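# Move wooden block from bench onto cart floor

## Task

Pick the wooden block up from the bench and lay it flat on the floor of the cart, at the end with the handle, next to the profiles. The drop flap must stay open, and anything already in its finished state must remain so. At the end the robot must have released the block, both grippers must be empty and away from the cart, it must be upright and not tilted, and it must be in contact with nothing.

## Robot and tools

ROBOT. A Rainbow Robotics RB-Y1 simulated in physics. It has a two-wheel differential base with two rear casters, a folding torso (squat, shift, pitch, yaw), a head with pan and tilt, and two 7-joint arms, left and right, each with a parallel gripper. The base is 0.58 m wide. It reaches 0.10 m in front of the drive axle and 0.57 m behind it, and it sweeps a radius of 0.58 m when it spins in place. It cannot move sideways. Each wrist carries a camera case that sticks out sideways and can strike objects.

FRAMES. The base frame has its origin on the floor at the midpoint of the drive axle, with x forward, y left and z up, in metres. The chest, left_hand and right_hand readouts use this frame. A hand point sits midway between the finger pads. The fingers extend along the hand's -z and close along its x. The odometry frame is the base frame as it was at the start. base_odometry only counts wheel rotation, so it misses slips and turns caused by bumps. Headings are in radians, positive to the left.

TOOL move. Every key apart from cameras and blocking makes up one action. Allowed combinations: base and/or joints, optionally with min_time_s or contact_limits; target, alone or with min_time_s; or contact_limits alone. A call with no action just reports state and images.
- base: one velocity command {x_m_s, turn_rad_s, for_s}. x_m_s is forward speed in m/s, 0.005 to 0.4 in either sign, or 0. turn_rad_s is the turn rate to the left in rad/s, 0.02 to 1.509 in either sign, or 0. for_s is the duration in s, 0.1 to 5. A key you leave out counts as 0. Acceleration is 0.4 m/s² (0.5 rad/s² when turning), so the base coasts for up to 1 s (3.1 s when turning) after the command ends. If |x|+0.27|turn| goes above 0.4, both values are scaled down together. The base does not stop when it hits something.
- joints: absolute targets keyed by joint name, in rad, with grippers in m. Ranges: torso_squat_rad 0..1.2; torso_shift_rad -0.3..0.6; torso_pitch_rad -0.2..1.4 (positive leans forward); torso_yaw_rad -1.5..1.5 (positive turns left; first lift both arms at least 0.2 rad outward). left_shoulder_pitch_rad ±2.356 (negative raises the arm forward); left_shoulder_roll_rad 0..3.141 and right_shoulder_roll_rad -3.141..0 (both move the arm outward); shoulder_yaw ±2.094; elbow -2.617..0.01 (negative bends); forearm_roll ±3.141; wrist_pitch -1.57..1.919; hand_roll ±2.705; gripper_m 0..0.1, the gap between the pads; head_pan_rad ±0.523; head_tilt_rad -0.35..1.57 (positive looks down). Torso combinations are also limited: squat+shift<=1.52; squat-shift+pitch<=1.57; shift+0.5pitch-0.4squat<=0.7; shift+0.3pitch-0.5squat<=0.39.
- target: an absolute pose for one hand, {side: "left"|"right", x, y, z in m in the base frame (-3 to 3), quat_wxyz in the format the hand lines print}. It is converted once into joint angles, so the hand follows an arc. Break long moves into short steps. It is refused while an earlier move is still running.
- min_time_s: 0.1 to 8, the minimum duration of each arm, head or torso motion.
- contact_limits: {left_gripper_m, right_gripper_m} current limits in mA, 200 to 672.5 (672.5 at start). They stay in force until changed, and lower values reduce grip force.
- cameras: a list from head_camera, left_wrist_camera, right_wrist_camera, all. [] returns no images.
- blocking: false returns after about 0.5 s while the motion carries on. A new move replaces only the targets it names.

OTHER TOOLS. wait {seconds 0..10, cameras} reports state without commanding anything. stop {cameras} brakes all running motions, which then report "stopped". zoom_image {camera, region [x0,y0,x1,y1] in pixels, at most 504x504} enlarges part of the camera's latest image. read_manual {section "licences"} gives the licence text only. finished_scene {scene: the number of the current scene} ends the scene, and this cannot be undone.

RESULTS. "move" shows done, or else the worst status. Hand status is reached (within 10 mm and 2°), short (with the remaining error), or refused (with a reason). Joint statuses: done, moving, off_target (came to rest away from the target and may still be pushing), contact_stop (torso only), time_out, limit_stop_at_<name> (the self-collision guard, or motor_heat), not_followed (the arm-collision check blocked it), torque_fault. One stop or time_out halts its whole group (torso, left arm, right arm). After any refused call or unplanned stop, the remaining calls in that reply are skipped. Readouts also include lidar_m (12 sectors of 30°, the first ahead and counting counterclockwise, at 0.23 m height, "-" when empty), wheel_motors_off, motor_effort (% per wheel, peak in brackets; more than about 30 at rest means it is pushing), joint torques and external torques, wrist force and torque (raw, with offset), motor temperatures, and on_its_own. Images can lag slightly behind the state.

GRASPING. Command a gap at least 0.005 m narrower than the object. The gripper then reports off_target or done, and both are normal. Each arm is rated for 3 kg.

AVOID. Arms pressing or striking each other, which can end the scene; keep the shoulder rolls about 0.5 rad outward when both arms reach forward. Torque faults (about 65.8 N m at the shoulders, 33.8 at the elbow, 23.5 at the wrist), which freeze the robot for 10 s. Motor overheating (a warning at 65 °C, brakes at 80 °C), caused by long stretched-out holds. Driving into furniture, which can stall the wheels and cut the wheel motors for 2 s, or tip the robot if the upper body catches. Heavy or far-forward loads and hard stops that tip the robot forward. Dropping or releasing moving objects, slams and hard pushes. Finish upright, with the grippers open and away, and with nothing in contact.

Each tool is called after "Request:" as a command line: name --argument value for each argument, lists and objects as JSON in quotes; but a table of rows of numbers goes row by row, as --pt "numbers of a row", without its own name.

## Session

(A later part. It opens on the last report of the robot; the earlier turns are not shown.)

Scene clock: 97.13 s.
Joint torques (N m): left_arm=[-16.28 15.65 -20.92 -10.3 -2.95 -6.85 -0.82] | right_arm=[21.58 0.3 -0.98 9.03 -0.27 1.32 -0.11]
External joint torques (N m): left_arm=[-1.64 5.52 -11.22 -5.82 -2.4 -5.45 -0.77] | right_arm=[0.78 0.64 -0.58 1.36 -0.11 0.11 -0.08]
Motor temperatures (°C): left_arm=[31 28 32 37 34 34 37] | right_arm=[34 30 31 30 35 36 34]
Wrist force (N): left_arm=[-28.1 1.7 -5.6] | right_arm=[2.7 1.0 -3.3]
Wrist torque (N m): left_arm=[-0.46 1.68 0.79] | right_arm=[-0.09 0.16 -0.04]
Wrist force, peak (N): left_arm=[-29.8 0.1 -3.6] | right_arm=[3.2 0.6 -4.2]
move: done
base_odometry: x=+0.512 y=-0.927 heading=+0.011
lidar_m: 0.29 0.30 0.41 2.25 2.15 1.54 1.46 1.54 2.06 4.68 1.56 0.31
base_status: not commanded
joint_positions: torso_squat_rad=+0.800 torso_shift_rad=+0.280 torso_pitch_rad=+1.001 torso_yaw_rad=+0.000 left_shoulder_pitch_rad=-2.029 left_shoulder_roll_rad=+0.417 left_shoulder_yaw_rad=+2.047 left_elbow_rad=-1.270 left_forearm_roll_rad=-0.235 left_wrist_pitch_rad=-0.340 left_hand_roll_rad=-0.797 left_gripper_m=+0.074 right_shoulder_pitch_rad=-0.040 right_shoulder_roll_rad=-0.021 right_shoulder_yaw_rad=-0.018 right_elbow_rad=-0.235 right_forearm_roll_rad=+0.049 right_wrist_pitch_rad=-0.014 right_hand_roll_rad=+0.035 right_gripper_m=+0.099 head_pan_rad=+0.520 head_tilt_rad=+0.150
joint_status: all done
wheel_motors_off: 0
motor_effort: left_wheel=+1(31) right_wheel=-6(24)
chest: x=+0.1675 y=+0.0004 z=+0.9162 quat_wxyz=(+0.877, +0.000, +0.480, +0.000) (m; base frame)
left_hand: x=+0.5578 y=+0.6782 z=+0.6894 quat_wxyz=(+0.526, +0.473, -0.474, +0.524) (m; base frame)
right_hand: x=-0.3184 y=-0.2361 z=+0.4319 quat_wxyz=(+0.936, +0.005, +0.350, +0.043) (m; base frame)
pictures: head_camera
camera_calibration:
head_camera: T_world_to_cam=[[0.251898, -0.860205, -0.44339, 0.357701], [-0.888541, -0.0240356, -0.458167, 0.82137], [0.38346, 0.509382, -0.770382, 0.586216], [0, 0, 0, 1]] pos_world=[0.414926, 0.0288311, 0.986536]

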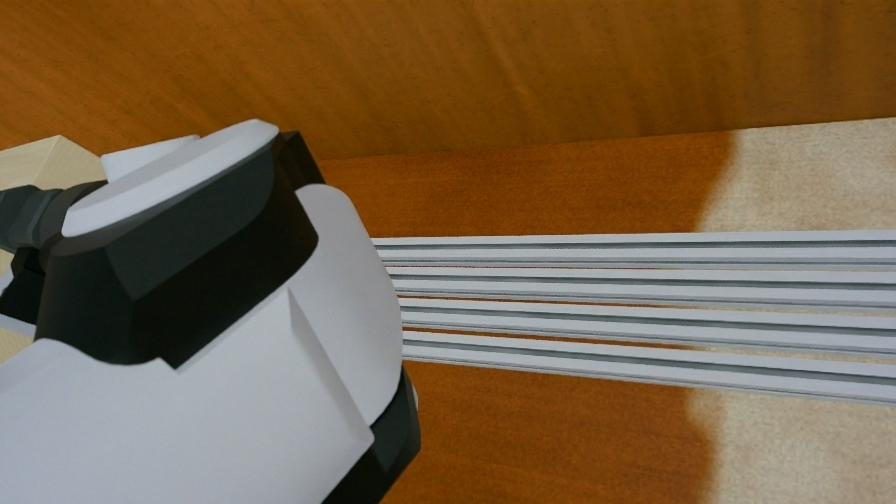

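Request:
move --target '{"side":"left","x":0.525,"y":0.705,"z":0.62,"quat_wxyz":[0.6,0.3678,-0.3605,0.6122]}' --min_time_s 1.5 --cameras '["head_camera"]'

Request:
move --joints '{"torso_squat_rad":0.95,"torso_shift_rad":0.38}' --cameras '["head_camera"]'

Scene clock: 109.30 s.
Joint torques (N m): left_arm=[-13.79 16.57 -19.66 -8.8 -2.42 5.59 -0.44] | right_arm=[21.76 0.02 -0.92 8.8 -0.22 1.29 -0.15]
External joint torques (N m): left_arm=[-0.88 5.11 -10.1 -4.64 -1.97 4.41 -0.39] | right_arm=[0.96 0.36 -0.51 1.13 -0.06 0.08 -0.12]
Motor temperatures (°C): left_arm=[31 28 32 37 34 34 37] | right_arm=[34 30 31 30 35 36 34]
Wrist force (N): left_arm=[-23.9 2.2 -14.6] | right_arm=[2.9 0.7 -3.7]
Wrist torque (N m): left_arm=[-0.49 1.64 0.72] | right_arm=[-0.04 0.20 -0.05]
Wrist force, peak (N): left_arm=[-25.6 1.5 -15.6] | right_arm=[3.2 0.4 -4.3]
move: done
base_odometry: x=+0.512 y=-0.927 heading=+0.011
lidar_m: 0.29 0.29 0.41 2.25 2.14 1.53 1.46 1.55 2.07 4.66 1.58 0.30
base_status: not commanded
joint_positions: torso_squat_rad=+0.800 torso_shift_rad=+0.280 torso_pitch_rad=+1.001 torso_yaw_rad=+0.000 left_shoulder_pitch_rad=-2.007 left_shoulder_roll_rad=+0.565 left_shoulder_yaw_rad=+2.097 left_elbow_rad=-1.236 left_forearm_roll_rad=+1.312 left_wrist_pitch_rad=-0.237 left_hand_roll_rad=-2.363 left_gripper_m=+0.074 right_shoulder_pitch_rad=-0.040 right_shoulder_roll_rad=-0.021 right_shoulder_yaw_rad=-0.018 right_elbow_rad=-0.235 right_forearm_roll_rad=+0.049 right_wrist_pitch_rad=-0.014 right_hand_roll_rad=+0.035 right_gripper_m=+0.099 head_pan_rad=+0.520 head_tilt_rad=+0.150
joint_status: all done
wheel_motors_off: 0
motor_effort: left_wheel=+3(3) right_wheel=-5(9)
chest: x=+0.1675 y=+0.0003 z=+0.9162 quat_wxyz=(+0.877, +0.000, +0.480, +0.000) (m; base frame)
left_hand: x=+0.5253 y=+0.7038 z=+0.6181 quat_wxyz=(+0.598, +0.371, -0.359, +0.613) (m; base frame)
left_hand_status: reached (checked arc, planned for 1.5 s): 2 mm and 0.5 deg off.
right_hand: x=-0.3184 y=-0.2361 z=+0.4319 quat_wxyz=(+0.936, +0.005, +0.350, +0.043) (m; base frame)
pictures: head_camera
camera_calibration:
head_camera: T_world_to_cam=[[0.251955, -0.86018, -0.443405, 0.357606], [-0.888513, -0.0240503, -0.458221, 0.82141], [0.383489, 0.509422, -0.770341, 0.586213], [0, 0, 0, 1]] pos_world=[0.414926, 0.028731, 0.986536]

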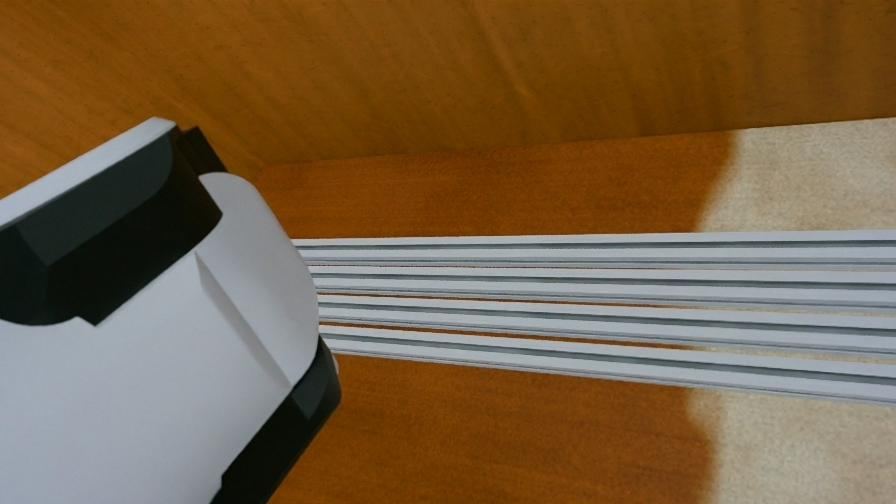

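Scene clock: 110.80 s.
Joint torques (N m): left_arm=[-13.89 16.74 -19.74 -8.86 -2.23 5.4 -0.42] | right_arm=[21.59 0.07 -0.77 8.81 -0.34 1.48 -0.01]
External joint torques (N m): left_arm=[-0.96 5.3 -10.13 -4.7 -1.77 4.21 -0.37] | right_arm=[0.81 0.41 -0.37 1.15 -0.18 0.26 0.02]
Motor temperatures (°C): left_arm=[31 28 32 37 34 34 37] | right_arm=[34 30 31 30 35 36 34]
Wrist force (N): left_arm=[-23.8 1.3 -14.8] | right_arm=[3.2 0.5 -3.1]
Wrist torque (N m): left_arm=[-0.57 1.62 0.72] | right_arm=[-0.05 0.21 -0.04]
Wrist force, peak (N): left_arm=[-25.8 1.6 -16.0] | right_arm=[3.2 0.4 -4.2]
move: done
base_odometry: x=+0.512 y=-0.927 heading=+0.011
lidar_m: 0.28 0.29 0.41 2.26 2.14 1.53 1.46 1.54 2.05 4.68 1.59 0.32
base_status: not commanded
joint_positions: torso_squat_rad=+0.950 torso_shift_rad=+0.380 torso_pitch_rad=+1.000 torso_yaw_rad=+0.000 left_shoulder_pitch_rad=-2.007 left_shoulder_roll_rad=+0.565 left_shoulder_yaw_rad=+2.097 left_elbow_rad=-1.236 left_forearm_roll_rad=+1.312 left_wrist_pitch_rad=-0.237 left_hand_roll_rad=-2.363 left_gripper_m=+0.074 right_shoulder_pitch_rad=-0.040 right_shoulder_roll_rad=-0.021 right_shoulder_yaw_rad=-0.018 right_elbow_rad=-0.235 right_forearm_roll_rad=+0.049 right_wrist_pitch_rad=-0.014 right_hand_roll_rad=+0.035 right_gripper_m=+0.099 head_pan_rad=+0.520 head_tilt_rad=+0.150
joint_status: all done
wheel_motors_off: 0
motor_effort: left_wheel=+2(4) right_wheel=-6(7)
chest: x=+0.1835 y=+0.0003 z=+0.8258 quat_wxyz=(+0.878, +0.000, +0.479, +0.000) (m; base frame)
left_hand: x=+0.5417 y=+0.7037 z=+0.5281 quat_wxyz=(+0.598, +0.371, -0.359, +0.614) (m; base frame)
right_hand: x=-0.3018 y=-0.2361 z=+0.3411 quat_wxyz=(+0.936, +0.005, +0.349, +0.043) (m; base frame)
pictures: head_camera
camera_calibration:
head_camera: T_world_to_cam=[[0.252392, -0.860177, -0.443164, 0.313262], [-0.88804, -0.0240199, -0.459137, 0.795002], [0.384295, 0.50943, -0.769934, 0.510032], [0, 0, 0, 1]] pos_world=[0.430926, 0.028731, 0.896532]

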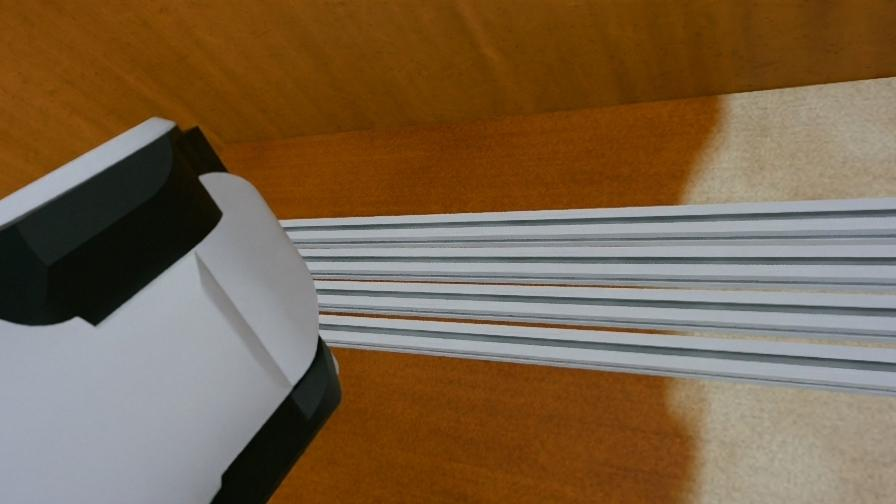

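Request:
move --target '{"side":"left","x":0.495,"y":0.72,"z":0.475,"quat_wxyz":[0.6,0.3678,-0.3605,0.6122]}' --min_time_s 1.5 --cameras '["head_camera"]'

Request:
move --target '{"side":"left","x":0.491,"y":0.73,"z":0.445,"quat_wxyz":[0.6,0.3678,-0.3605,0.6122]}' --min_time_s 1 --cameras '["head_camera"]'

Scene clock: 115.53 s.
Joint torques (N m): left_arm=[-9.51 20.12 -17.83 -12.01 -1.71 5.98 -0.81] | right_arm=[21.68 -0.04 -1.03 8.76 -0.25 1.47 -0.05]
External joint torques (N m): left_arm=[0.42 6.34 -9.8 -6.14 -1.3 4.74 -0.76] | right_arm=[0.9 0.3 -0.63 1.1 -0.09 0.25 -0.02]
Motor temperatures (°C): left_arm=[31 28 32 37 34 34 37] | right_arm=[35 30 31 30 35 36 34]
Wrist force (N): left_arm=[-23.6 2.2 -15.1] | right_arm=[3.7 0.3 -3.7]
Wrist torque (N m): left_arm=[-0.67 1.56 0.69] | right_arm=[-0.01 0.28 -0.08]
Wrist force, peak (N): left_arm=[-24.9 2.6 -15.3] | right_arm=[3.3 0.6 -4.1]
move: done
base_odometry: x=+0.512 y=-0.927 heading=+0.011
lidar_m: 0.29 0.30 0.43 2.27 2.15 1.54 1.46 1.54 2.06 4.66 1.58 0.31
base_status: not commanded
joint_positions: torso_squat_rad=+0.950 torso_shift_rad=+0.380 torso_pitch_rad=+1.000 torso_yaw_rad=+0.000 left_shoulder_pitch_rad=-1.777 left_shoulder_roll_rad=+0.554 left_shoulder_yaw_rad=+2.097 left_elbow_rad=-1.141 left_forearm_roll_rad=+1.558 left_wrist_pitch_rad=-0.207 left_hand_roll_rad=-2.406 left_gripper_m=+0.074 right_shoulder_pitch_rad=-0.040 right_shoulder_roll_rad=-0.021 right_shoulder_yaw_rad=-0.018 right_elbow_rad=-0.235 right_forearm_roll_rad=+0.049 right_wrist_pitch_rad=-0.014 right_hand_roll_rad=+0.035 right_gripper_m=+0.099 head_pan_rad=+0.520 head_tilt_rad=+0.150
joint_status: all done
wheel_motors_off: 0
motor_effort: left_wheel=+2(3) right_wheel=-8(8)
chest: x=+0.1835 y=+0.0003 z=+0.8258 quat_wxyz=(+0.878, +0.000, +0.479, +0.000) (m; base frame)
left_hand: x=+0.4952 y=+0.7184 z=+0.4727 quat_wxyz=(+0.600, +0.368, -0.359, +0.613) (m; base frame)
left_hand_status: reached (checked arc, planned for 1.5 s): 3 mm and 0.2 deg off.
right_hand: x=-0.3018 y=-0.2361 z=+0.3411 quat_wxyz=(+0.936, +0.005, +0.349, +0.043) (m; base frame)
pictures: head_camera
camera_calibration:
head_camera: T_world_to_cam=[[0.252392, -0.860177, -0.443164, 0.313262], [-0.88804, -0.0240199, -0.459137, 0.795002], [0.384295, 0.50943, -0.769934, 0.510032], [0, 0, 0, 1]] pos_world=[0.430926, 0.028731, 0.896532]

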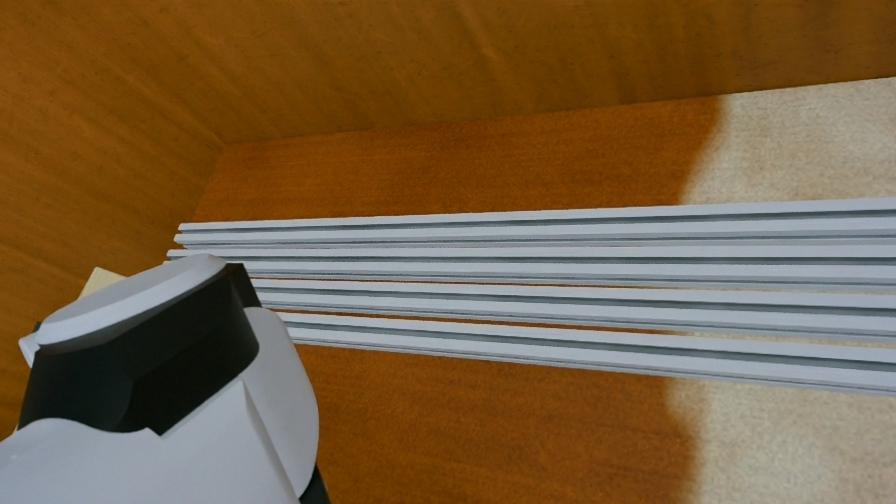

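Scene clock: 116.87 s.
Joint torques (N m): left_arm=[-8.55 23.7 -14.37 -13.82 -2.47 3.69 -0.42] | right_arm=[21.69 0.3 -0.32 8.68 -0.28 1.4 -0.02]
External joint torques (N m): left_arm=[-0.03 8.15 -7.89 -7.12 -1.94 2.83 -0.37] | right_arm=[0.91 0.64 0.09 1.01 -0.12 0.19 0.02]
Motor temperatures (°C): left_arm=[31 28 32 37 34 34 37] | right_arm=[35 30 31 30 35 36 34]
Wrist force (N): left_arm=[-24.2 1.5 -15.6] | right_arm=[3.1 0.5 -3.1]
Wrist torque (N m): left_arm=[-0.61 1.44 0.66] | right_arm=[-0.05 0.22 -0.04]
Wrist force, peak (N): left_arm=[-26.1 1.0 -15.0] | right_arm=[3.7 0.4 -3.7]
move: done
base_odometry: x=+0.512 y=-0.927 heading=+0.011
lidar_m: 0.29 0.30 0.41 2.25 2.15 1.53 1.46 1.54 2.07 4.66 1.59 0.31
base_status: not commanded
joint_positions: torso_squat_rad=+0.950 torso_shift_rad=+0.380 torso_pitch_rad=+1.000 torso_yaw_rad=+0.000 left_shoulder_pitch_rad=-1.627 left_shoulder_roll_rad=+0.581 left_shoulder_yaw_rad=+2.016 left_elbow_rad=-0.960 left_forearm_roll_rad=+1.445 left_wrist_pitch_rad=-0.249 left_hand_roll_rad=-2.125 left_gripper_m=+0.074 right_shoulder_pitch_rad=-0.040 right_shoulder_roll_rad=-0.021 right_shoulder_yaw_rad=-0.018 right_elbow_rad=-0.235 right_forearm_roll_rad=+0.049 right_wrist_pitch_rad=-0.014 right_hand_roll_rad=+0.035 right_gripper_m=+0.099 head_pan_rad=+0.520 head_tilt_rad=+0.150
joint_status: all done
wheel_motors_off: 0
motor_effort: left_wheel=+2(3) right_wheel=-5(7)
chest: x=+0.1835 y=+0.0003 z=+0.8258 quat_wxyz=(+0.878, +0.000, +0.479, +0.000) (m; base frame)
left_hand: x=+0.4907 y=+0.7280 z=+0.4428 quat_wxyz=(+0.606, +0.359, -0.359, +0.612) (m; base frame)
left_hand_status: reached (checked arc, planned for 1.0 s): 3 mm and 1.2 deg off.
right_hand: x=-0.3018 y=-0.2361 z=+0.3411 quat_wxyz=(+0.936, +0.005, +0.349, +0.043) (m; base frame)
pictures: head_camera
camera_calibration:
head_camera: T_world_to_cam=[[0.252416, -0.860176, -0.443152, 0.313241], [-0.888034, -0.0240422, -0.459149, 0.79501], [0.384295, 0.50943, -0.769934, 0.510031], [0, 0, 0, 1]] pos_world=[0.430926, 0.028731, 0.896532]

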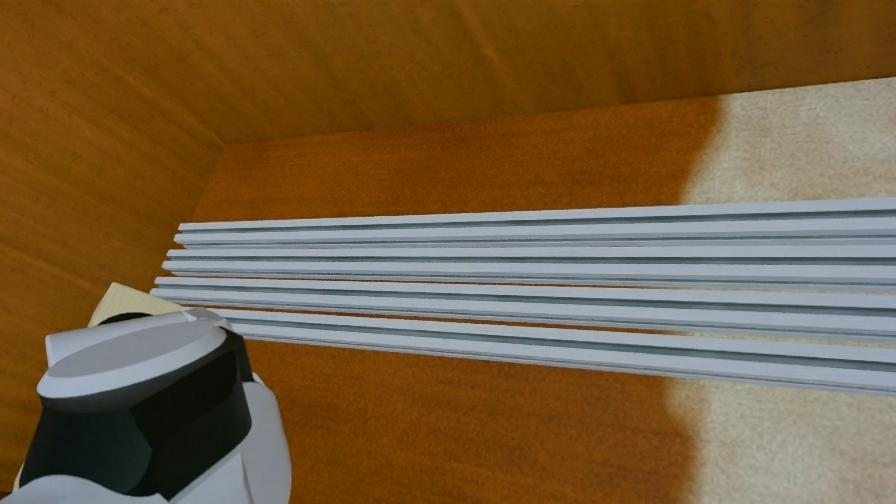

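Request:
move --target '{"side":"left","x":0.491,"y":0.714,"z":0.437,"quat_wxyz":[0.6,0.3678,-0.3605,0.6122]}' --min_time_s 0.8 --cameras '[]'

Request:
move --target '{"side":"left","x":0.491,"y":0.714,"z":0.429,"quat_wxyz":[0.6,0.3678,-0.3605,0.6122]}' --min_time_s 0.8 --cameras '["head_camera"]'

Scene clock: 120.27 s.
Joint torques (N m): left_arm=[-8.66 22.54 -14.01 -15.41 -3.06 2.77 -0.37] | right_arm=[21.75 0.32 -1.02 8.88 -0.29 1.29 0]
External joint torques (N m): left_arm=[0.05 7.65 -7.78 -8.35 -2.46 2.11 -0.33] | right_arm=[0.97 0.66 -0.62 1.21 -0.13 0.08 0.03]
Motor temperatures (°C): left_arm=[31 29 32 37 34 34 37] | right_arm=[35 30 31 30 35 36 34]
Wrist force (N): left_arm=[-23.7 1.7 -15.0] | right_arm=[3.2 0.7 -4.0]
Wrist torque (N m): left_arm=[-0.60 1.54 0.71] | right_arm=[-0.07 0.24 -0.08]
Wrist force, peak (N): left_arm=[-24.8 1.0 -16.5] | right_arm=[2.9 0.5 -4.3]
move: done
base_odometry: x=+0.512 y=-0.927 heading=+0.011
lidar_m: 0.28 0.30 0.42 2.27 2.14 1.53 1.46 1.54 2.07 4.67 1.58 0.31
base_status: not commanded
joint_positions: torso_squat_rad=+0.950 torso_shift_rad=+0.380 torso_pitch_rad=+1.000 torso_yaw_rad=+0.000 left_shoulder_pitch_rad=-1.610 left_shoulder_roll_rad=+0.520 left_shoulder_yaw_rad=+1.962 left_elbow_rad=-0.985 left_forearm_roll_rad=+1.386 left_wrist_pitch_rad=-0.282 left_hand_roll_rad=-1.999 left_gripper_m=+0.074 right_shoulder_pitch_rad=-0.040 right_shoulder_roll_rad=-0.021 right_shoulder_yaw_rad=-0.018 right_elbow_rad=-0.235 right_forearm_roll_rad=+0.049 right_wrist_pitch_rad=-0.014 right_hand_roll_rad=+0.035 right_gripper_m=+0.099 head_pan_rad=+0.520 head_tilt_rad=+0.150
joint_status: all done
wheel_motors_off: 0
motor_effort: left_wheel=+2(3) right_wheel=-7(7)
chest: x=+0.1835 y=+0.0003 z=+0.8258 quat_wxyz=(+0.878, +0.000, +0.479, +0.000) (m; base frame)
left_hand: x=+0.4910 y=+0.7122 z=+0.4347 quat_wxyz=(+0.602, +0.365, -0.359, +0.613) (m; base frame)
left_hand_status: reached (checked arc, planned for 0.8 s): 3 mm and 0.4 deg off.
right_hand: x=-0.3018 y=-0.2361 z=+0.3411 quat_wxyz=(+0.936, +0.005, +0.349, +0.043) (m; base frame)
pictures: none
No camera images: "cameras" was empty.

Scene clock: 121.40 s.
Joint torques (N m): left_arm=[-7.93 23.86 -13.34 -14.6 -3.34 2.01 -0.38] | right_arm=[21.7 0.42 -0.89 8.69 -0.28 1.33 -0.08]
External joint torques (N m): left_arm=[0.52 8.73 -7.51 -7.4 -2.7 1.47 -0.33] | right_arm=[0.92 0.76 -0.49 1.03 -0.12 0.11 -0.05]
Motor temperatures (°C): left_arm=[31 29 32 37 34 34 37] | right_arm=[35 30 31 30 35 36 34]
Wrist force (N): left_arm=[-23.5 1.6 -15.4] | right_arm=[2.9 0.5 -3.6]
Wrist torque (N m): left_arm=[-0.52 1.53 0.70] | right_arm=[-0.04 0.19 -0.06]
Wrist force, peak (N): left_arm=[-24.2 1.9 -16.1] | right_arm=[3.8 0.7 -3.9]
move: done
base_odometry: x=+0.512 y=-0.927 heading=+0.011
lidar_m: 0.29 0.30 0.42 2.26 2.14 1.53 1.47 1.53 2.06 4.67 1.58 0.30
base_status: not commanded
joint_positions: torso_squat_rad=+0.950 torso_shift_rad=+0.380 torso_pitch_rad=+1.000 torso_yaw_rad=+0.000 left_shoulder_pitch_rad=-1.578 left_shoulder_roll_rad=+0.523 left_shoulder_yaw_rad=+1.935 left_elbow_rad=-0.941 left_forearm_roll_rad=+1.358 left_wrist_pitch_rad=-0.298 left_hand_roll_rad=-1.925 left_gripper_m=+0.074 right_shoulder_pitch_rad=-0.040 right_shoulder_roll_rad=-0.021 right_shoulder_yaw_rad=-0.018 right_elbow_rad=-0.235 right_forearm_roll_rad=+0.049 right_wrist_pitch_rad=-0.014 right_hand_roll_rad=+0.035 right_gripper_m=+0.099 head_pan_rad=+0.520 head_tilt_rad=+0.150
joint_status: all done
wheel_motors_off: 0
motor_effort: left_wheel=+2(3) right_wheel=-5(8)
chest: x=+0.1835 y=+0.0003 z=+0.8258 quat_wxyz=(+0.878, +0.000, +0.479, +0.000) (m; base frame)
left_hand: x=+0.4905 y=+0.7117 z=+0.4267 quat_wxyz=(+0.603, +0.363, -0.358, +0.613) (m; base frame)
left_hand_status: reached (checked arc, planned for 0.8 s): 3 mm and 0.7 deg off.
right_hand: x=-0.3018 y=-0.2361 z=+0.3411 quat_wxyz=(+0.936, +0.005, +0.349, +0.043) (m; base frame)
pictures: head_camera
camera_calibration:
head_camera: T_world_to_cam=[[0.252416, -0.860176, -0.443152, 0.313241], [-0.888034, -0.0240422, -0.459149, 0.79501], [0.384295, 0.50943, -0.769934, 0.510031], [0, 0, 0, 1]] pos_world=[0.430926, 0.028731, 0.896532]

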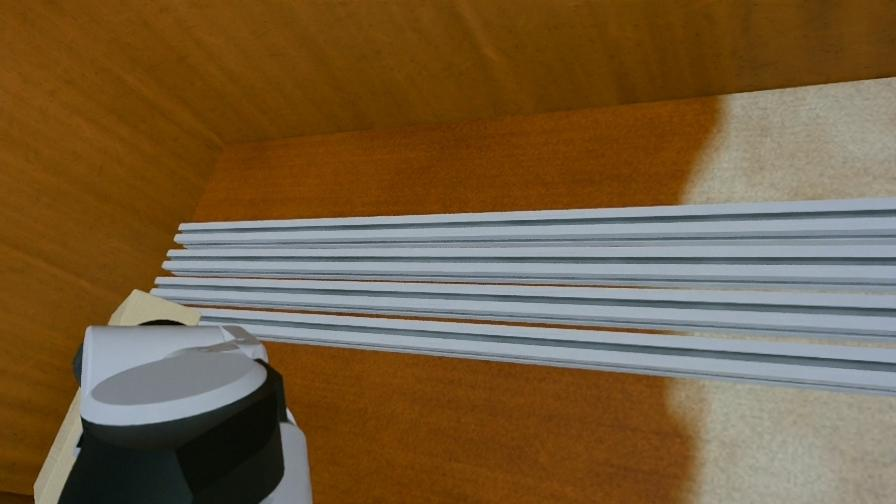

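Request:
move --target '{"side":"left","x":0.491,"y":0.713,"z":0.4235,"quat_wxyz":[0.6,0.3678,-0.3605,0.6122]}' --min_time_s 0.6 --cameras '[]'

Request:
move --target '{"side":"left","x":0.491,"y":0.713,"z":0.4165,"quat_wxyz":[0.6,0.3678,-0.3605,0.6122]}' --min_time_s 0.6 --cameras '["head_camera"]'

Scene clock: 124.10 s.
Joint torques (N m): left_arm=[-8.01 23.76 -12.5 -14.84 -3.35 1.64 -0.42] | right_arm=[21.23 0.11 -0.92 8.71 -0.3 1.35 -0.06]
External joint torques (N m): left_arm=[0.25 8.39 -7.04 -7.49 -2.66 1.23 -0.37] | right_arm=[0.45 0.45 -0.52 1.04 -0.14 0.14 -0.02]
Motor temperatures (°C): left_arm=[31 29 32 37 34 34 37] | right_arm=[35 30 31 30 35 36 34]
Wrist force (N): left_arm=[-23.4 1.9 -16.0] | right_arm=[2.7 1.0 -4.0]
Wrist torque (N m): left_arm=[-0.59 1.48 0.73] | right_arm=[-0.11 0.17 -0.04]
Wrist force, peak (N): left_arm=[-25.3 0.8 -15.6] | right_arm=[3.3 0.7 -4.3]
move: done
base_odometry: x=+0.512 y=-0.927 heading=+0.011
lidar_m: 0.29 0.30 0.42 2.27 2.15 1.55 1.47 1.54 2.09 4.68 1.58 0.31
base_status: not commanded
joint_positions: torso_squat_rad=+0.950 torso_shift_rad=+0.380 torso_pitch_rad=+1.000 torso_yaw_rad=+0.000 left_shoulder_pitch_rad=-1.550 left_shoulder_roll_rad=+0.525 left_shoulder_yaw_rad=+1.902 left_elbow_rad=-0.904 left_forearm_roll_rad=+1.330 left_wrist_pitch_rad=-0.319 left_hand_roll_rad=-1.851 left_gripper_m=+0.074 right_shoulder_pitch_rad=-0.040 right_shoulder_roll_rad=-0.021 right_shoulder_yaw_rad=-0.018 right_elbow_rad=-0.235 right_forearm_roll_rad=+0.049 right_wrist_pitch_rad=-0.014 right_hand_roll_rad=+0.035 right_gripper_m=+0.099 head_pan_rad=+0.520 head_tilt_rad=+0.150
joint_status: all done
wheel_motors_off: 0
motor_effort: left_wheel=+2(3) right_wheel=-4(7)
chest: x=+0.1835 y=+0.0003 z=+0.8258 quat_wxyz=(+0.878, +0.000, +0.479, +0.000) (m; base frame)
left_hand: x=+0.4906 y=+0.7108 z=+0.4211 quat_wxyz=(+0.603, +0.364, -0.358, +0.613) (m; base frame)
left_hand_status: reached (checked arc, planned for 0.6 s): 3 mm and 0.7 deg off.
right_hand: x=-0.3018 y=-0.2361 z=+0.3411 quat_wxyz=(+0.936, +0.005, +0.349, +0.043) (m; base frame)
pictures: none
No camera images: "cameras" was empty.

Scene clock: 125.03 s.
Joint torques (N m): left_arm=[-7.93 24.49 -11.41 -15.1 -3.3 1.08 -0.33] | right_arm=[21.58 0.45 -1 8.67 -0.36 1.28 -0.1]
External joint torques (N m): left_arm=[0.08 8.88 -6.38 -7.62 -2.58 0.8 -0.29] | right_arm=[0.8 0.79 -0.6 1.01 -0.2 0.07 -0.06]
Motor temperatures (°C): left_arm=[31 29 32 37 34 34 37] | right_arm=[35 30 31 30 35 36 34]
Wrist force (N): left_arm=[-23.5 1.6 -15.6] | right_arm=[2.9 0.3 -3.6]
Wrist torque (N m): left_arm=[-0.52 1.57 0.68] | right_arm=[-0.01 0.16 -0.08]
Wrist force, peak (N): left_arm=[-25.2 1.1 -15.7] | right_arm=[3.3 0.2 -4.1]
move: done
base_odometry: x=+0.512 y=-0.927 heading=+0.011
lidar_m: 0.29 0.30 0.42 2.26 2.15 1.54 1.46 1.54 2.07 4.67 1.58 0.31
base_status: not commanded
joint_positions: torso_squat_rad=+0.950 torso_shift_rad=+0.380 torso_pitch_rad=+1.000 torso_yaw_rad=+0.000 left_shoulder_pitch_rad=-1.519 left_shoulder_roll_rad=+0.533 left_shoulder_yaw_rad=+1.868 left_elbow_rad=-0.855 left_forearm_roll_rad=+1.300 left_wrist_pitch_rad=-0.340 left_hand_roll_rad=-1.771 left_gripper_m=+0.074 right_shoulder_pitch_rad=-0.040 right_shoulder_roll_rad=-0.021 right_shoulder_yaw_rad=-0.018 right_elbow_rad=-0.235 right_forearm_roll_rad=+0.049 right_wrist_pitch_rad=-0.014 right_hand_roll_rad=+0.035 right_gripper_m=+0.099 head_pan_rad=+0.520 head_tilt_rad=+0.150
joint_status: all done
wheel_motors_off: 0
motor_effort: left_wheel=+2(3) right_wheel=-6(7)
chest: x=+0.1835 y=+0.0003 z=+0.8259 quat_wxyz=(+0.878, +0.000, +0.479, +0.000) (m; base frame)
left_hand: x=+0.4903 y=+0.7107 z=+0.4143 quat_wxyz=(+0.604, +0.363, -0.358, +0.613) (m; base frame)
left_hand_status: reached (checked arc, planned for 0.6 s): 3 mm and 0.8 deg off.
right_hand: x=-0.3018 y=-0.2361 z=+0.3411 quat_wxyz=(+0.936, +0.005, +0.349, +0.043) (m; base frame)
pictures: head_camera
camera_calibration:
head_camera: T_world_to_cam=[[0.252416, -0.860176, -0.443152, 0.313241], [-0.888034, -0.0240422, -0.459149, 0.79501], [0.384295, 0.50943, -0.769934, 0.510031], [0, 0, 0, 1]] pos_world=[0.430926, 0.028731, 0.896532]

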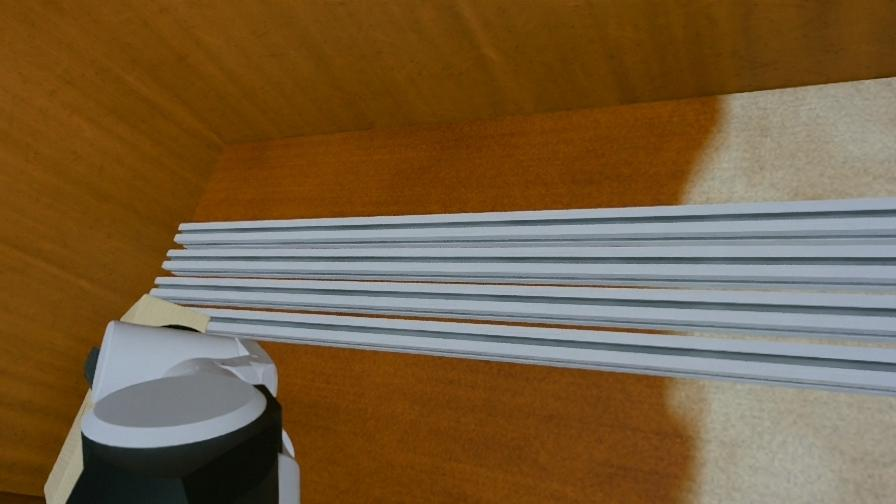

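Request:
move --target '{"side":"left","x":0.490,"y":0.712,"z":0.4075,"quat_wxyz":[0.6,0.3678,-0.3605,0.6122]}' --min_time_s 0.6 --cameras '[]'

Request:
move --target '{"side":"left","x":0.490,"y":0.712,"z":0.4,"quat_wxyz":[0.6,0.3678,-0.3605,0.6122]}' --min_time_s 0.6 --cameras '["head_camera"]'

Scene clock: 127.87 s.
Joint torques (N m): left_arm=[-5.99 17.71 -3.46 -9.74 -0.35 -1.14 1.14] | right_arm=[21.69 0.22 -0.73 8.59 -0.42 1.34 -0.05]
External joint torques (N m): left_arm=[1.68 1.65 0.89 -2.07 0.45 -1.18 1.19] | right_arm=[0.91 0.54 -0.33 0.93 -0.26 0.13 -0.01]
Motor temperatures (°C): left_arm=[31 29 32 37 34 34 37] | right_arm=[35 30 31 30 35 36 34]
Wrist force (N): left_arm=[-12.7 -2.5 -9.5] | right_arm=[3.4 0.9 -4.1]
Wrist torque (N m): left_arm=[-0.51 -0.64 -0.62] | right_arm=[-0.11 0.25 -0.06]
Wrist force, peak (N): left_arm=[-24.6 2.6 -15.5] | right_arm=[3.4 0.9 -4.1]
move: done
base_odometry: x=+0.512 y=-0.927 heading=+0.011
lidar_m: 0.29 0.30 0.41 2.26 2.14 1.54 1.47 1.53 2.07 4.67 1.59 0.31
base_status: not commanded
joint_positions: torso_squat_rad=+0.950 torso_shift_rad=+0.380 torso_pitch_rad=+1.000 torso_yaw_rad=+0.000 left_shoulder_pitch_rad=-1.471 left_shoulder_roll_rad=+0.550 left_shoulder_yaw_rad=+1.800 left_elbow_rad=-0.775 left_forearm_roll_rad=+1.249 left_wrist_pitch_rad=-0.383 left_hand_roll_rad=-1.631 left_gripper_m=+0.074 right_shoulder_pitch_rad=-0.040 right_shoulder_roll_rad=-0.021 right_shoulder_yaw_rad=-0.018 right_elbow_rad=-0.235 right_forearm_roll_rad=+0.049 right_wrist_pitch_rad=-0.014 right_hand_roll_rad=+0.035 right_gripper_m=+0.099 head_pan_rad=+0.520 head_tilt_rad=+0.150
joint_status: all done
wheel_motors_off: 0
motor_effort: left_wheel=-2(3) right_wheel=-4(7)
chest: x=+0.1834 y=+0.0001 z=+0.8259 quat_wxyz=(+0.878, +0.000, +0.479, +0.000) (m; base frame)
left_hand: x=+0.4903 y=+0.7113 z=+0.4076 quat_wxyz=(+0.601, +0.366, -0.360, +0.612) (m; base frame)
left_hand_status: reached (checked arc, planned for 0.6 s): 1 mm and 0.2 deg off.
right_hand: x=-0.3018 y=-0.2360 z=+0.3409 quat_wxyz=(+0.936, +0.005, +0.349, +0.043) (m; base frame)
pictures: none
No camera images: "cameras" was empty.

Scene clock: 128.80 s.
Joint torques (N m): left_arm=[-4.83 9.16 0.03 -1.62 1.15 -0.24 0.37] | right_arm=[21.94 0.06 -0.93 8.72 -0.23 1.34 -0.09]
External joint torques (N m): left_arm=[2.54 -7.37 3.8 6.13 2 -0.07 0.42] | right_arm=[1.17 0.36 -0.53 1.06 -0.07 0.13 -0.06]
Motor temperatures (°C): left_arm=[31 29 32 37 34 34 37] | right_arm=[35 30 31 30 35 36 34]
Wrist force (N): left_arm=[1.5 -1.9 -0.9] | right_arm=[3.3 0.7 -3.7]
Wrist torque (N m): left_arm=[-0.04 -3.04 0.06] | right_arm=[-0.06 0.25 -0.05]
Wrist force, peak (N): left_arm=[8.7 3.8 22.8] | right_arm=[3.3 0.1 -4.0]
move: done
base_odometry: x=+0.512 y=-0.927 heading=+0.011
lidar_m: 0.29 0.30 0.42 2.26 2.16 1.54 1.47 1.54 2.05 4.66 1.58 0.30
base_status: not commanded
joint_positions: torso_squat_rad=+0.950 torso_shift_rad=+0.380 torso_pitch_rad=+0.999 torso_yaw_rad=+0.000 left_shoulder_pitch_rad=-1.435 left_shoulder_roll_rad=+0.578 left_shoulder_yaw_rad=+1.747 left_elbow_rad=-0.692 left_forearm_roll_rad=+1.210 left_wrist_pitch_rad=-0.418 left_hand_roll_rad=-1.519 left_gripper_m=+0.074 right_shoulder_pitch_rad=-0.040 right_shoulder_roll_rad=-0.021 right_shoulder_yaw_rad=-0.018 right_elbow_rad=-0.235 right_forearm_roll_rad=+0.049 right_wrist_pitch_rad=-0.014 right_hand_roll_rad=+0.035 right_gripper_m=+0.099 head_pan_rad=+0.520 head_tilt_rad=+0.150
joint_status: all done
wheel_motors_off: 0
motor_effort: left_wheel=-2(3) right_wheel=-3(5)
chest: x=+0.1832 y=-0.0001 z=+0.8261 quat_wxyz=(+0.878, +0.000, +0.479, +0.000) (m; base frame)
left_hand: x=+0.4901 y=+0.7130 z=+0.4023 quat_wxyz=(+0.600, +0.368, -0.362, +0.612) (m; base frame)
left_hand_status: reached (checked arc, planned for 0.6 s): 3 mm and 0.1 deg off.
right_hand: x=-0.3019 y=-0.2358 z=+0.3406 quat_wxyz=(+0.936, +0.006, +0.349, +0.044) (m; base frame)
pictures: head_camera
camera_calibration:
head_camera: T_world_to_cam=[[0.252549, -0.859579, -0.444232, 0.313896], [-0.887753, -0.0232354, -0.459733, 0.795201], [0.384855, 0.510474, -0.768963, 0.509653], [0, 0, 0, 1]] pos_world=[0.430526, 0.0281315, 0.896927]

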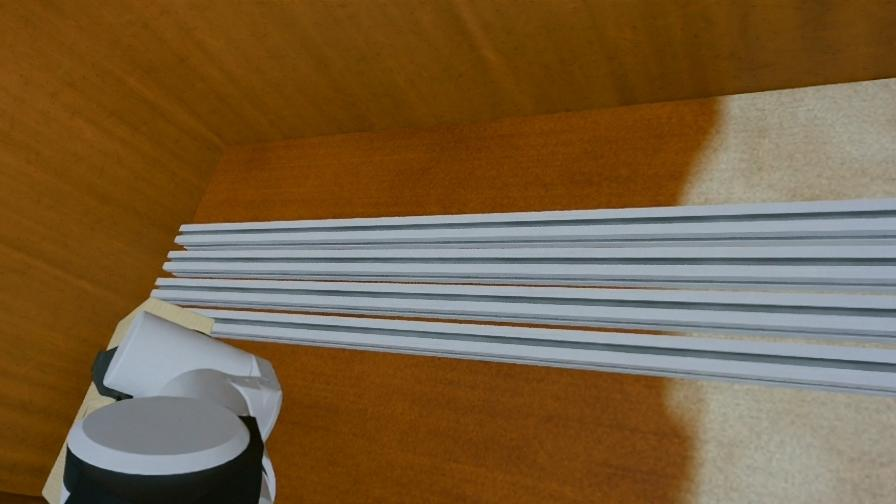

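Request:
move --joints '{"left_gripper_m":0.082}' --cameras '[]'

Request:
move --joints '{"left_gripper_m":0.1}' --cameras '["head_camera","left_wrist_camera"]'

Scene clock: 131.57 s.
Joint torques (N m): left_arm=[-6.53 17.4 -2.46 -9.24 -1.09 -0.33 0.19] | right_arm=[21.78 0.37 -0.94 8.68 -0.25 1.38 -0.05]
External joint torques (N m): left_arm=[0.83 0.86 1.3 -1.52 -0.24 -0.16 0.24] | right_arm=[1.01 0.69 -0.54 1.02 -0.09 0.16 -0.02]
Motor temperatures (°C): left_arm=[31 29 32 37 34 33 37] | right_arm=[35 30 31 30 35 36 34]
Wrist force (N): left_arm=[-12.2 1.2 -2.1] | right_arm=[3.4 0.4 -3.8]
Wrist torque (N m): left_arm=[-0.18 -0.70 0.11] | right_arm=[-0.06 0.27 -0.03]
Wrist force, peak (N): left_arm=[-15.1 1.5 -9.8] | right_arm=[3.2 0.7 -4.1]
move: done
base_odometry: x=+0.512 y=-0.927 heading=+0.011
lidar_m: 0.29 0.30 0.41 2.26 2.14 1.54 1.47 1.53 2.08 4.67 1.58 0.30
base_status: not commanded
joint_positions: torso_squat_rad=+0.950 torso_shift_rad=+0.380 torso_pitch_rad=+0.999 torso_yaw_rad=+0.000 left_shoulder_pitch_rad=-1.435 left_shoulder_roll_rad=+0.576 left_shoulder_yaw_rad=+1.748 left_elbow_rad=-0.690 left_forearm_roll_rad=+1.210 left_wrist_pitch_rad=-0.418 left_hand_roll_rad=-1.519 left_gripper_m=+0.082 right_shoulder_pitch_rad=-0.040 right_shoulder_roll_rad=-0.021 right_shoulder_yaw_rad=-0.018 right_elbow_rad=-0.235 right_forearm_roll_rad=+0.049 right_wrist_pitch_rad=-0.014 right_hand_roll_rad=+0.035 right_gripper_m=+0.099 head_pan_rad=+0.520 head_tilt_rad=+0.150
joint_status: all done
wheel_motors_off: 0
motor_effort: left_wheel=+1(2) right_wheel=-4(6)
chest: x=+0.1833 y=+0.0000 z=+0.8260 quat_wxyz=(+0.878, +0.000, +0.479, +0.000) (m; base frame)
left_hand: x=+0.4900 y=+0.7114 z=+0.3998 quat_wxyz=(+0.601, +0.367, -0.360, +0.612) (m; base frame)
right_hand: x=-0.3018 y=-0.2360 z=+0.3408 quat_wxyz=(+0.936, +0.005, +0.349, +0.043) (m; base frame)
pictures: none
No camera images: "cameras" was empty.

Scene clock: 132.33 s.
Joint torques (N m): left_arm=[-5.9 18.44 -3.05 -9.66 -1.19 -0.35 0.06] | right_arm=[21.38 0.31 -1.09 8.7 -0.26 1.31 0.04]
External joint torques (N m): left_arm=[1.47 1.98 0.7 -1.94 -0.34 -0.19 0.1] | right_arm=[0.61 0.62 -0.69 1.04 -0.1 0.1 0.07]
Motor temperatures (°C): left_arm=[31 29 32 37 34 33 37] | right_arm=[35 30 31 30 35 36 34]
Wrist force (N): left_arm=[-13.4 0.5 -6.4] | right_arm=[3.0 0.8 -3.6]
Wrist torque (N m): left_arm=[-0.28 -0.56 0.12] | right_arm=[-0.07 0.18 -0.08]
Wrist force, peak (N): left_arm=[-13.5 0.1 -7.2] | right_arm=[3.3 0.4 -4.0]
move: done
base_odometry: x=+0.512 y=-0.927 heading=+0.011
lidar_m: 0.29 0.30 0.41 2.24 2.14 1.54 1.46 1.54 2.07 4.66 1.59 0.31
base_status: not commanded
joint_positions: torso_squat_rad=+0.950 torso_shift_rad=+0.380 torso_pitch_rad=+0.999 torso_yaw_rad=+0.000 left_shoulder_pitch_rad=-1.435 left_shoulder_roll_rad=+0.576 left_shoulder_yaw_rad=+1.748 left_elbow_rad=-0.690 left_forearm_roll_rad=+1.210 left_wrist_pitch_rad=-0.418 left_hand_roll_rad=-1.519 left_gripper_m=+0.099 right_shoulder_pitch_rad=-0.040 right_shoulder_roll_rad=-0.021 right_shoulder_yaw_rad=-0.018 right_elbow_rad=-0.235 right_forearm_roll_rad=+0.049 right_wrist_pitch_rad=-0.014 right_hand_roll_rad=+0.035 right_gripper_m=+0.099 head_pan_rad=+0.520 head_tilt_rad=+0.150
joint_status: all done
wheel_motors_off: 0
motor_effort: left_wheel=+1(1) right_wheel=-4(6)
chest: x=+0.1833 y=+0.0000 z=+0.8260 quat_wxyz=(+0.878, +0.000, +0.479, +0.000) (m; base frame)
left_hand: x=+0.4901 y=+0.7113 z=+0.3996 quat_wxyz=(+0.601, +0.366, -0.360, +0.612) (m; base frame)
right_hand: x=-0.3018 y=-0.2360 z=+0.3408 quat_wxyz=(+0.936, +0.005, +0.349, +0.043) (m; base frame)
pictures: head_camera, left_wrist_camera
camera_calibration:
head_camera: T_world_to_cam=[[0.252416, -0.859903, -0.443681, 0.313588], [-0.887865, -0.0235367, -0.459501, 0.795144], [0.384684, 0.509915, -0.769419, 0.509769], [0, 0, 0, 1]] pos_world=[0.430726, 0.0284316, 0.896729]
left_wrist_camera: T_world_to_cam=[[-0.0357219, 0.479249, 0.876952, -0.67436], [0.894809, -0.375419, 0.241613, -0.239059], [0.445017, 0.793336, -0.415426, -0.543836], [0, 0, 0, 1]] pos_world=[0.431839, 0.664883, 0.423218]

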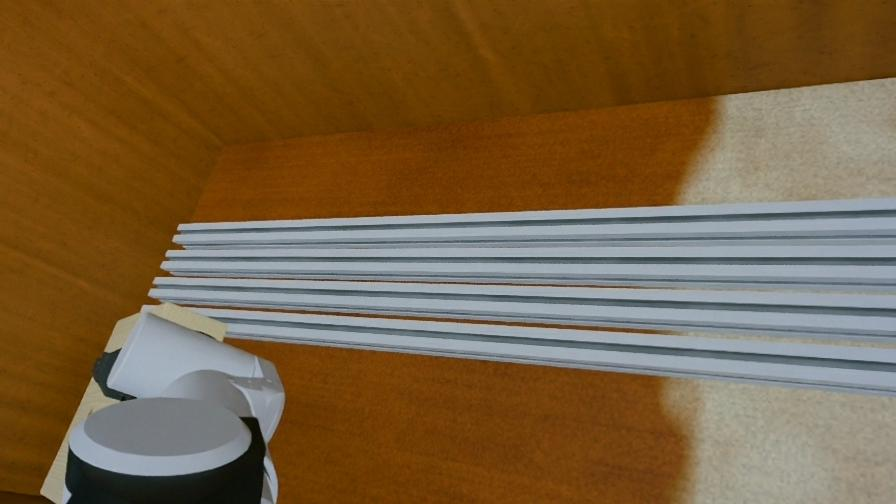

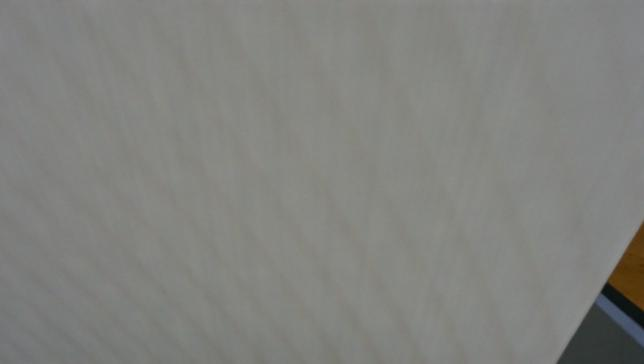

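Request:
move --target '{"side":"left","x":0.490,"y":0.682,"z":0.392,"quat_wxyz":[0.6,0.3678,-0.3605,0.6122]}' --min_time_s 1 --cameras '["head_camera","left_wrist_camera"]'

Scene clock: 135.77 s.
Joint torques (N m): left_arm=[5.41 9.76 -4.06 -11.1 -1.75 -0.28 -0.26] | right_arm=[21.48 0.3 -0.99 8.86 -0.22 1.35 0.01]
External joint torques (N m): left_arm=[13.48 -4.84 0.16 -3.38 -0.9 -0.13 -0.21] | right_arm=[0.71 0.6 -0.59 1.2 -0.06 0.14 0.04]
Motor temperatures (°C): left_arm=[31 29 32 37 34 33 37] | right_arm=[35 30 31 30 35 36 34]
Wrist force (N): left_arm=[-14.3 3.3 -10.3] | right_arm=[2.7 0.7 -3.4]
Wrist torque (N m): left_arm=[-0.38 -0.56 0.11] | right_arm=[-0.06 0.18 -0.08]
Wrist force, peak (N): left_arm=[-14.3 3.3 -10.3] | right_arm=[3.5 0.7 -4.5]
move: done
base_odometry: x=+0.512 y=-0.927 heading=+0.010
lidar_m: 0.28 0.30 0.40 2.27 2.14 1.53 1.47 1.53 2.07 4.69 1.59 0.29
base_status: not commanded
joint_positions: torso_squat_rad=+0.950 torso_shift_rad=+0.380 torso_pitch_rad=+0.999 torso_yaw_rad=+0.000 left_shoulder_pitch_rad=-1.466 left_shoulder_roll_rad=+0.460 left_shoulder_yaw_rad=+1.750 left_elbow_rad=-0.819 left_forearm_roll_rad=+1.207 left_wrist_pitch_rad=-0.419 left_hand_roll_rad=-1.527 left_gripper_m=+0.099 right_shoulder_pitch_rad=-0.040 right_shoulder_roll_rad=-0.021 right_shoulder_yaw_rad=-0.018 right_elbow_rad=-0.235 right_forearm_roll_rad=+0.049 right_wrist_pitch_rad=-0.014 right_hand_roll_rad=+0.035 right_gripper_m=+0.099 head_pan_rad=+0.520 head_tilt_rad=+0.150
joint_status: all done
wheel_motors_off: 0
motor_effort: left_wheel=-18(18) right_wheel=-8(11)
chest: x=+0.1833 y=-0.0001 z=+0.8260 quat_wxyz=(+0.878, +0.000, +0.479, +0.000) (m; base frame)
left_hand: x=+0.4918 y=+0.6817 z=+0.3925 quat_wxyz=(+0.599, +0.368, -0.362, +0.613) (m; base frame)
left_hand_status: reached (checked arc, planned for 1.0 s): 2 mm and 0.2 deg off.
right_hand: x=-0.3019 y=-0.2358 z=+0.3407 quat_wxyz=(+0.936, +0.005, +0.349, +0.043) (m; base frame)
pictures: head_camera, left_wrist_camera
camera_calibration:
head_camera: T_world_to_cam=[[0.252285, -0.859803, -0.443949, 0.31378], [-0.887821, -0.023195, -0.459605, 0.795159], [0.384872, 0.510098, -0.769203, 0.509706], [0, 0, 0, 1]] pos_world=[0.430625, 0.0282323, 0.896828]
left_wrist_camera: T_world_to_cam=[[-0.0390752, 0.474059, 0.879626, -0.649759], [0.895675, -0.373643, 0.241156, -0.251393], [0.442988, 0.797282, -0.410003, -0.52792], [0, 0, 0, 1]] pos_world=[0.43364, 0.634994, 0.415721]

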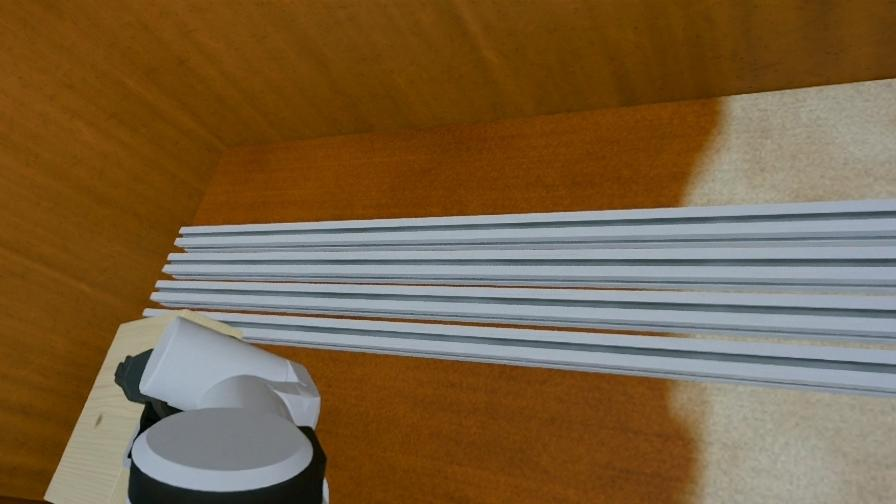

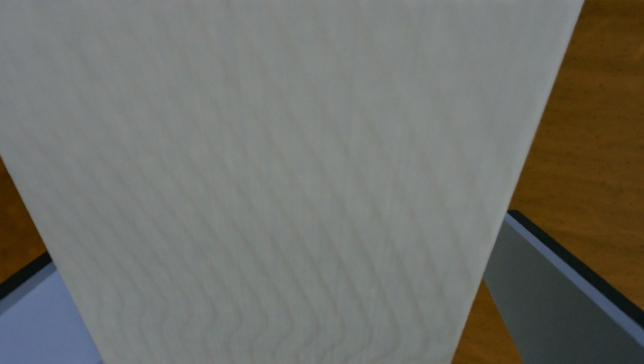

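Request:
move --target '{"side":"left","x":0.492,"y":0.66,"z":0.38,"quat_wxyz":[0.6,0.3678,-0.3605,0.6122]}' --min_time_s 1 --cameras '["left_wrist_camera"]'

Scene clock: 141.77 s.
Joint torques (N m): left_arm=[11.66 7.25 -5.73 -11.35 -2.01 -0.66 0.29] | right_arm=[21.55 0.34 -0.81 8.69 -0.43 1.39 -0.13]
External joint torques (N m): left_arm=[20.04 -6.34 -1.61 -3.69 -1.13 -0.41 0.34] | right_arm=[0.78 0.64 -0.41 1.03 -0.27 0.17 -0.1]
Motor temperatures (°C): left_arm=[31 29 32 37 34 33 37] | right_arm=[35 30 31 31 35 36 34]
Wrist force (N): left_arm=[-13.2 3.6 -8.3] | right_arm=[3.3 0.3 -3.5]
Wrist torque (N m): left_arm=[-0.39 -0.20 0.16] | right_arm=[-0.04 0.25 -0.08]
Wrist force, peak (N): left_arm=[-15.1 3.2 -10.4] | right_arm=[3.3 0.0 -4.8]
move: done
base_odometry: x=+0.512 y=-0.927 heading=+0.010
lidar_m: 0.29 0.29 0.40 1.01 2.14 1.54 1.46 1.53 2.06 4.68 1.59 0.31
base_status: not commanded
joint_positions: torso_squat_rad=+0.950 torso_shift_rad=+0.380 torso_pitch_rad=+0.999 torso_yaw_rad=+0.000 left_shoulder_pitch_rad=-1.464 left_shoulder_roll_rad=+0.402 left_shoulder_yaw_rad=+1.720 left_elbow_rad=-0.837 left_forearm_roll_rad=+1.180 left_wrist_pitch_rad=-0.444 left_hand_roll_rad=-1.462 left_gripper_m=+0.099 right_shoulder_pitch_rad=-0.040 right_shoulder_roll_rad=-0.021 right_shoulder_yaw_rad=-0.018 right_elbow_rad=-0.235 right_forearm_roll_rad=+0.049 right_wrist_pitch_rad=-0.014 right_hand_roll_rad=+0.035 right_gripper_m=+0.099 head_pan_rad=+0.520 head_tilt_rad=+0.150
joint_status: all done
wheel_motors_off: 0
motor_effort: left_wheel=-28(29) right_wheel=-11(12)
chest: x=+0.1832 y=-0.0002 z=+0.8261 quat_wxyz=(+0.878, +0.000, +0.479, +0.000) (m; base frame)
left_hand: x=+0.4948 y=+0.6593 z=+0.3809 quat_wxyz=(+0.599, +0.366, -0.362, +0.613) (m; base frame)
left_hand_status: reached (checked arc, planned for 1.0 s): 3 mm and 0.3 deg off.
right_hand: x=-0.3019 y=-0.2358 z=+0.3406 quat_wxyz=(+0.936, +0.006, +0.349, +0.043) (m; base frame)
pictures: left_wrist_camera
camera_calibration:
left_wrist_camera: T_world_to_cam=[[-0.0409927, 0.477921, 0.877446, -0.629618], [0.894049, -0.374534, 0.245767, -0.259976], [0.44609, 0.794554, -0.411932, -0.515193], [0, 0, 0, 1]] pos_world=[0.436444, 0.612887, 0.404124]

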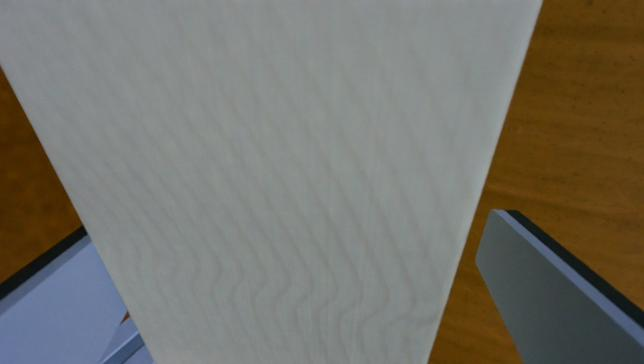

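Request:
move --joints '{"torso_squat_rad":0.89,"torso_shift_rad":0.35}' --min_time_s 1 --cameras '[]'

Request:
move --target '{"side":"left","x":0.492,"y":0.655,"z":0.38,"quat_wxyz":[0.6,0.3678,-0.3605,0.6122]}' --min_time_s 1 --cameras '["head_camera","left_wrist_camera"]'

Scene clock: 145.37 s.
Joint torques (N m): left_arm=[-7.64 14.29 -5.44 -10.95 -2.1 -0.89 0.2] | right_arm=[21.77 0.15 -0.83 8.87 -0.28 1.25 -0.1]
External joint torques (N m): left_arm=[0.61 0.75 -1.37 -3.29 -1.22 -0.63 0.25] | right_arm=[0.98 0.47 -0.43 1.21 -0.12 0.03 -0.07]
Motor temperatures (°C): left_arm=[31 29 32 37 34 33 37] | right_arm=[35 30 31 31 35 36 34]
Wrist force (N): left_arm=[-12.6 1.0 -9.5] | right_arm=[3.3 0.2 -4.0]
Wrist torque (N m): left_arm=[-0.36 -0.20 0.28] | right_arm=[0.01 0.21 -0.04]
Wrist force, peak (N): left_arm=[-15.0 3.5 -8.8] | right_arm=[3.7 1.0 -3.9]
move: done
base_odometry: x=+0.512 y=-0.927 heading=+0.011
lidar_m: 0.29 0.30 0.40 2.25 2.15 1.55 1.47 1.54 2.06 4.67 1.58 0.30
base_status: not commanded
joint_positions: torso_squat_rad=+0.890 torso_shift_rad=+0.350 torso_pitch_rad=+1.000 torso_yaw_rad=+0.000 left_shoulder_pitch_rad=-1.459 left_shoulder_roll_rad=+0.400 left_shoulder_yaw_rad=+1.720 left_elbow_rad=-0.837 left_forearm_roll_rad=+1.180 left_wrist_pitch_rad=-0.444 left_hand_roll_rad=-1.462 left_gripper_m=+0.099 right_shoulder_pitch_rad=-0.040 right_shoulder_roll_rad=-0.021 right_shoulder_yaw_rad=-0.018 right_elbow_rad=-0.235 right_forearm_roll_rad=+0.049 right_wrist_pitch_rad=-0.014 right_hand_roll_rad=+0.035 right_gripper_m=+0.099 head_pan_rad=+0.520 head_tilt_rad=+0.150
joint_status: all done
wheel_motors_off: 0
motor_effort: left_wheel=+1(28) right_wheel=-5(10)
chest: x=+0.1835 y=+0.0001 z=+0.8615 quat_wxyz=(+0.878, +0.000, +0.480, +0.000) (m; base frame)
left_hand: x=+0.4917 y=+0.6595 z=+0.4142 quat_wxyz=(+0.601, +0.367, -0.360, +0.612) (m; base frame)
right_hand: x=-0.3020 y=-0.2360 z=+0.3768 quat_wxyz=(+0.936, +0.005, +0.349, +0.043) (m; base frame)
pictures: none
No camera images: "cameras" was empty.

Scene clock: 146.80 s.
Joint torques (N m): left_arm=[-5.76 14.39 -2.74 -7.81 -1.46 -1.67 -0.13] | right_arm=[21.91 0.68 -1 8.86 -0.26 1.3 0.01]
External joint torques (N m): left_arm=[1.71 -0.6 -0.66 -0.95 -0.52 -0.72 -0.08] | right_arm=[1.13 1 -0.59 1.2 -0.1 0.09 0.04]
Motor temperatures (°C): left_arm=[31 29 32 37 34 33 37] | right_arm=[35 30 31 31 35 36 34]
Wrist force (N): left_arm=[-6.2 1.8 -3.5] | right_arm=[2.9 0.6 -3.7]
Wrist torque (N m): left_arm=[-0.37 -0.07 0.15] | right_arm=[-0.02 0.18 -0.05]
Wrist force, peak (N): left_arm=[-18.1 -1.9 1.0] | right_arm=[3.2 0.8 -4.2]
move: done
base_odometry: x=+0.512 y=-0.927 heading=+0.011
lidar_m: 0.28 0.30 0.39 2.26 2.15 1.53 1.47 1.55 2.06 4.67 1.59 0.31
base_status: not commanded
joint_positions: torso_squat_rad=+0.890 torso_shift_rad=+0.350 torso_pitch_rad=+1.000 torso_yaw_rad=+0.000 left_shoulder_pitch_rad=-1.364 left_shoulder_roll_rad=+0.558 left_shoulder_yaw_rad=+1.538 left_elbow_rad=-0.413 left_forearm_roll_rad=+1.024 left_wrist_pitch_rad=-0.595 left_hand_roll_rad=-1.042 left_gripper_m=+0.099 right_shoulder_pitch_rad=-0.040 right_shoulder_roll_rad=-0.021 right_shoulder_yaw_rad=-0.018 right_elbow_rad=-0.235 right_forearm_roll_rad=+0.049 right_wrist_pitch_rad=-0.014 right_hand_roll_rad=+0.035 right_gripper_m=+0.099 head_pan_rad=+0.520 head_tilt_rad=+0.150
joint_status: all done
wheel_motors_off: 0
motor_effort: left_wheel=+2(5) right_wheel=-4(5)
chest: x=+0.1834 y=+0.0001 z=+0.8616 quat_wxyz=(+0.878, +0.000, +0.479, +0.000) (m; base frame)
left_hand: x=+0.4914 y=+0.6547 z=+0.3806 quat_wxyz=(+0.603, +0.364, -0.360, +0.612) (m; base frame)
left_hand_status: reached (checked arc, planned for 1.0 s): 1 mm and 0.6 deg off.
right_hand: x=-0.3020 y=-0.2360 z=+0.3767 quat_wxyz=(+0.936, +0.005, +0.349, +0.043) (m; base frame)
pictures: head_camera, left_wrist_camera
camera_calibration:
head_camera: T_world_to_cam=[[0.252296, -0.859846, -0.44386, 0.329531], [-0.888119, -0.0236488, -0.459005, 0.811196], [0.384177, 0.510005, -0.769612, 0.537442], [0, 0, 0, 1]] pos_world=[0.430826, 0.0284311, 0.932231]
left_wrist_camera: T_world_to_cam=[[-0.0357198, 0.483909, 0.874389, -0.632614], [0.892846, -0.377601, 0.245448, -0.255864], [0.448944, 0.789462, -0.418568, -0.50561], [0, 0, 0, 1]] pos_world=[0.432841, 0.608673, 0.404319]

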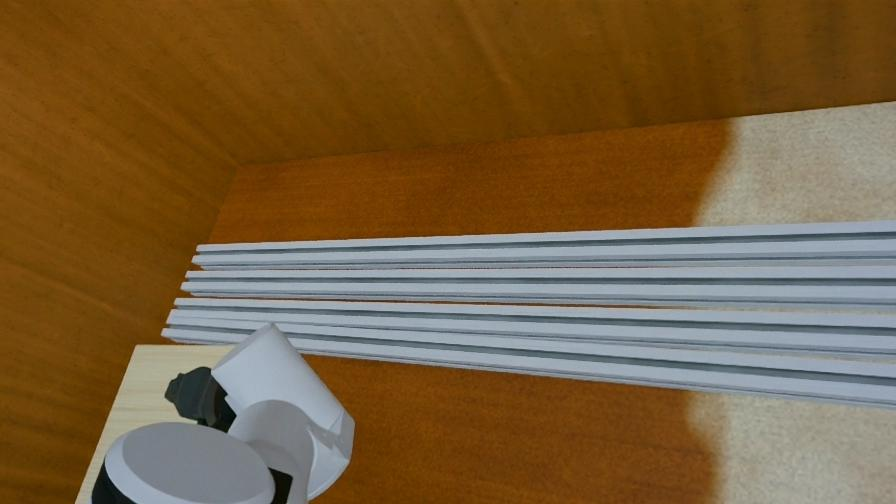

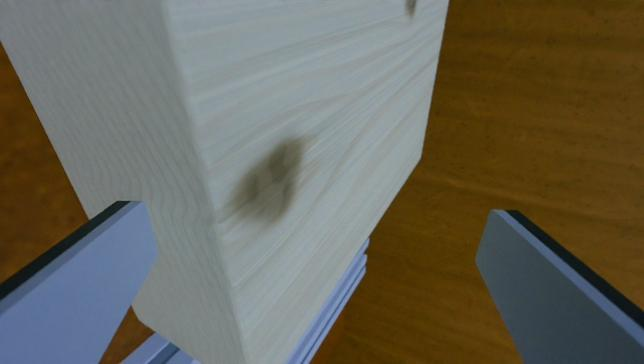

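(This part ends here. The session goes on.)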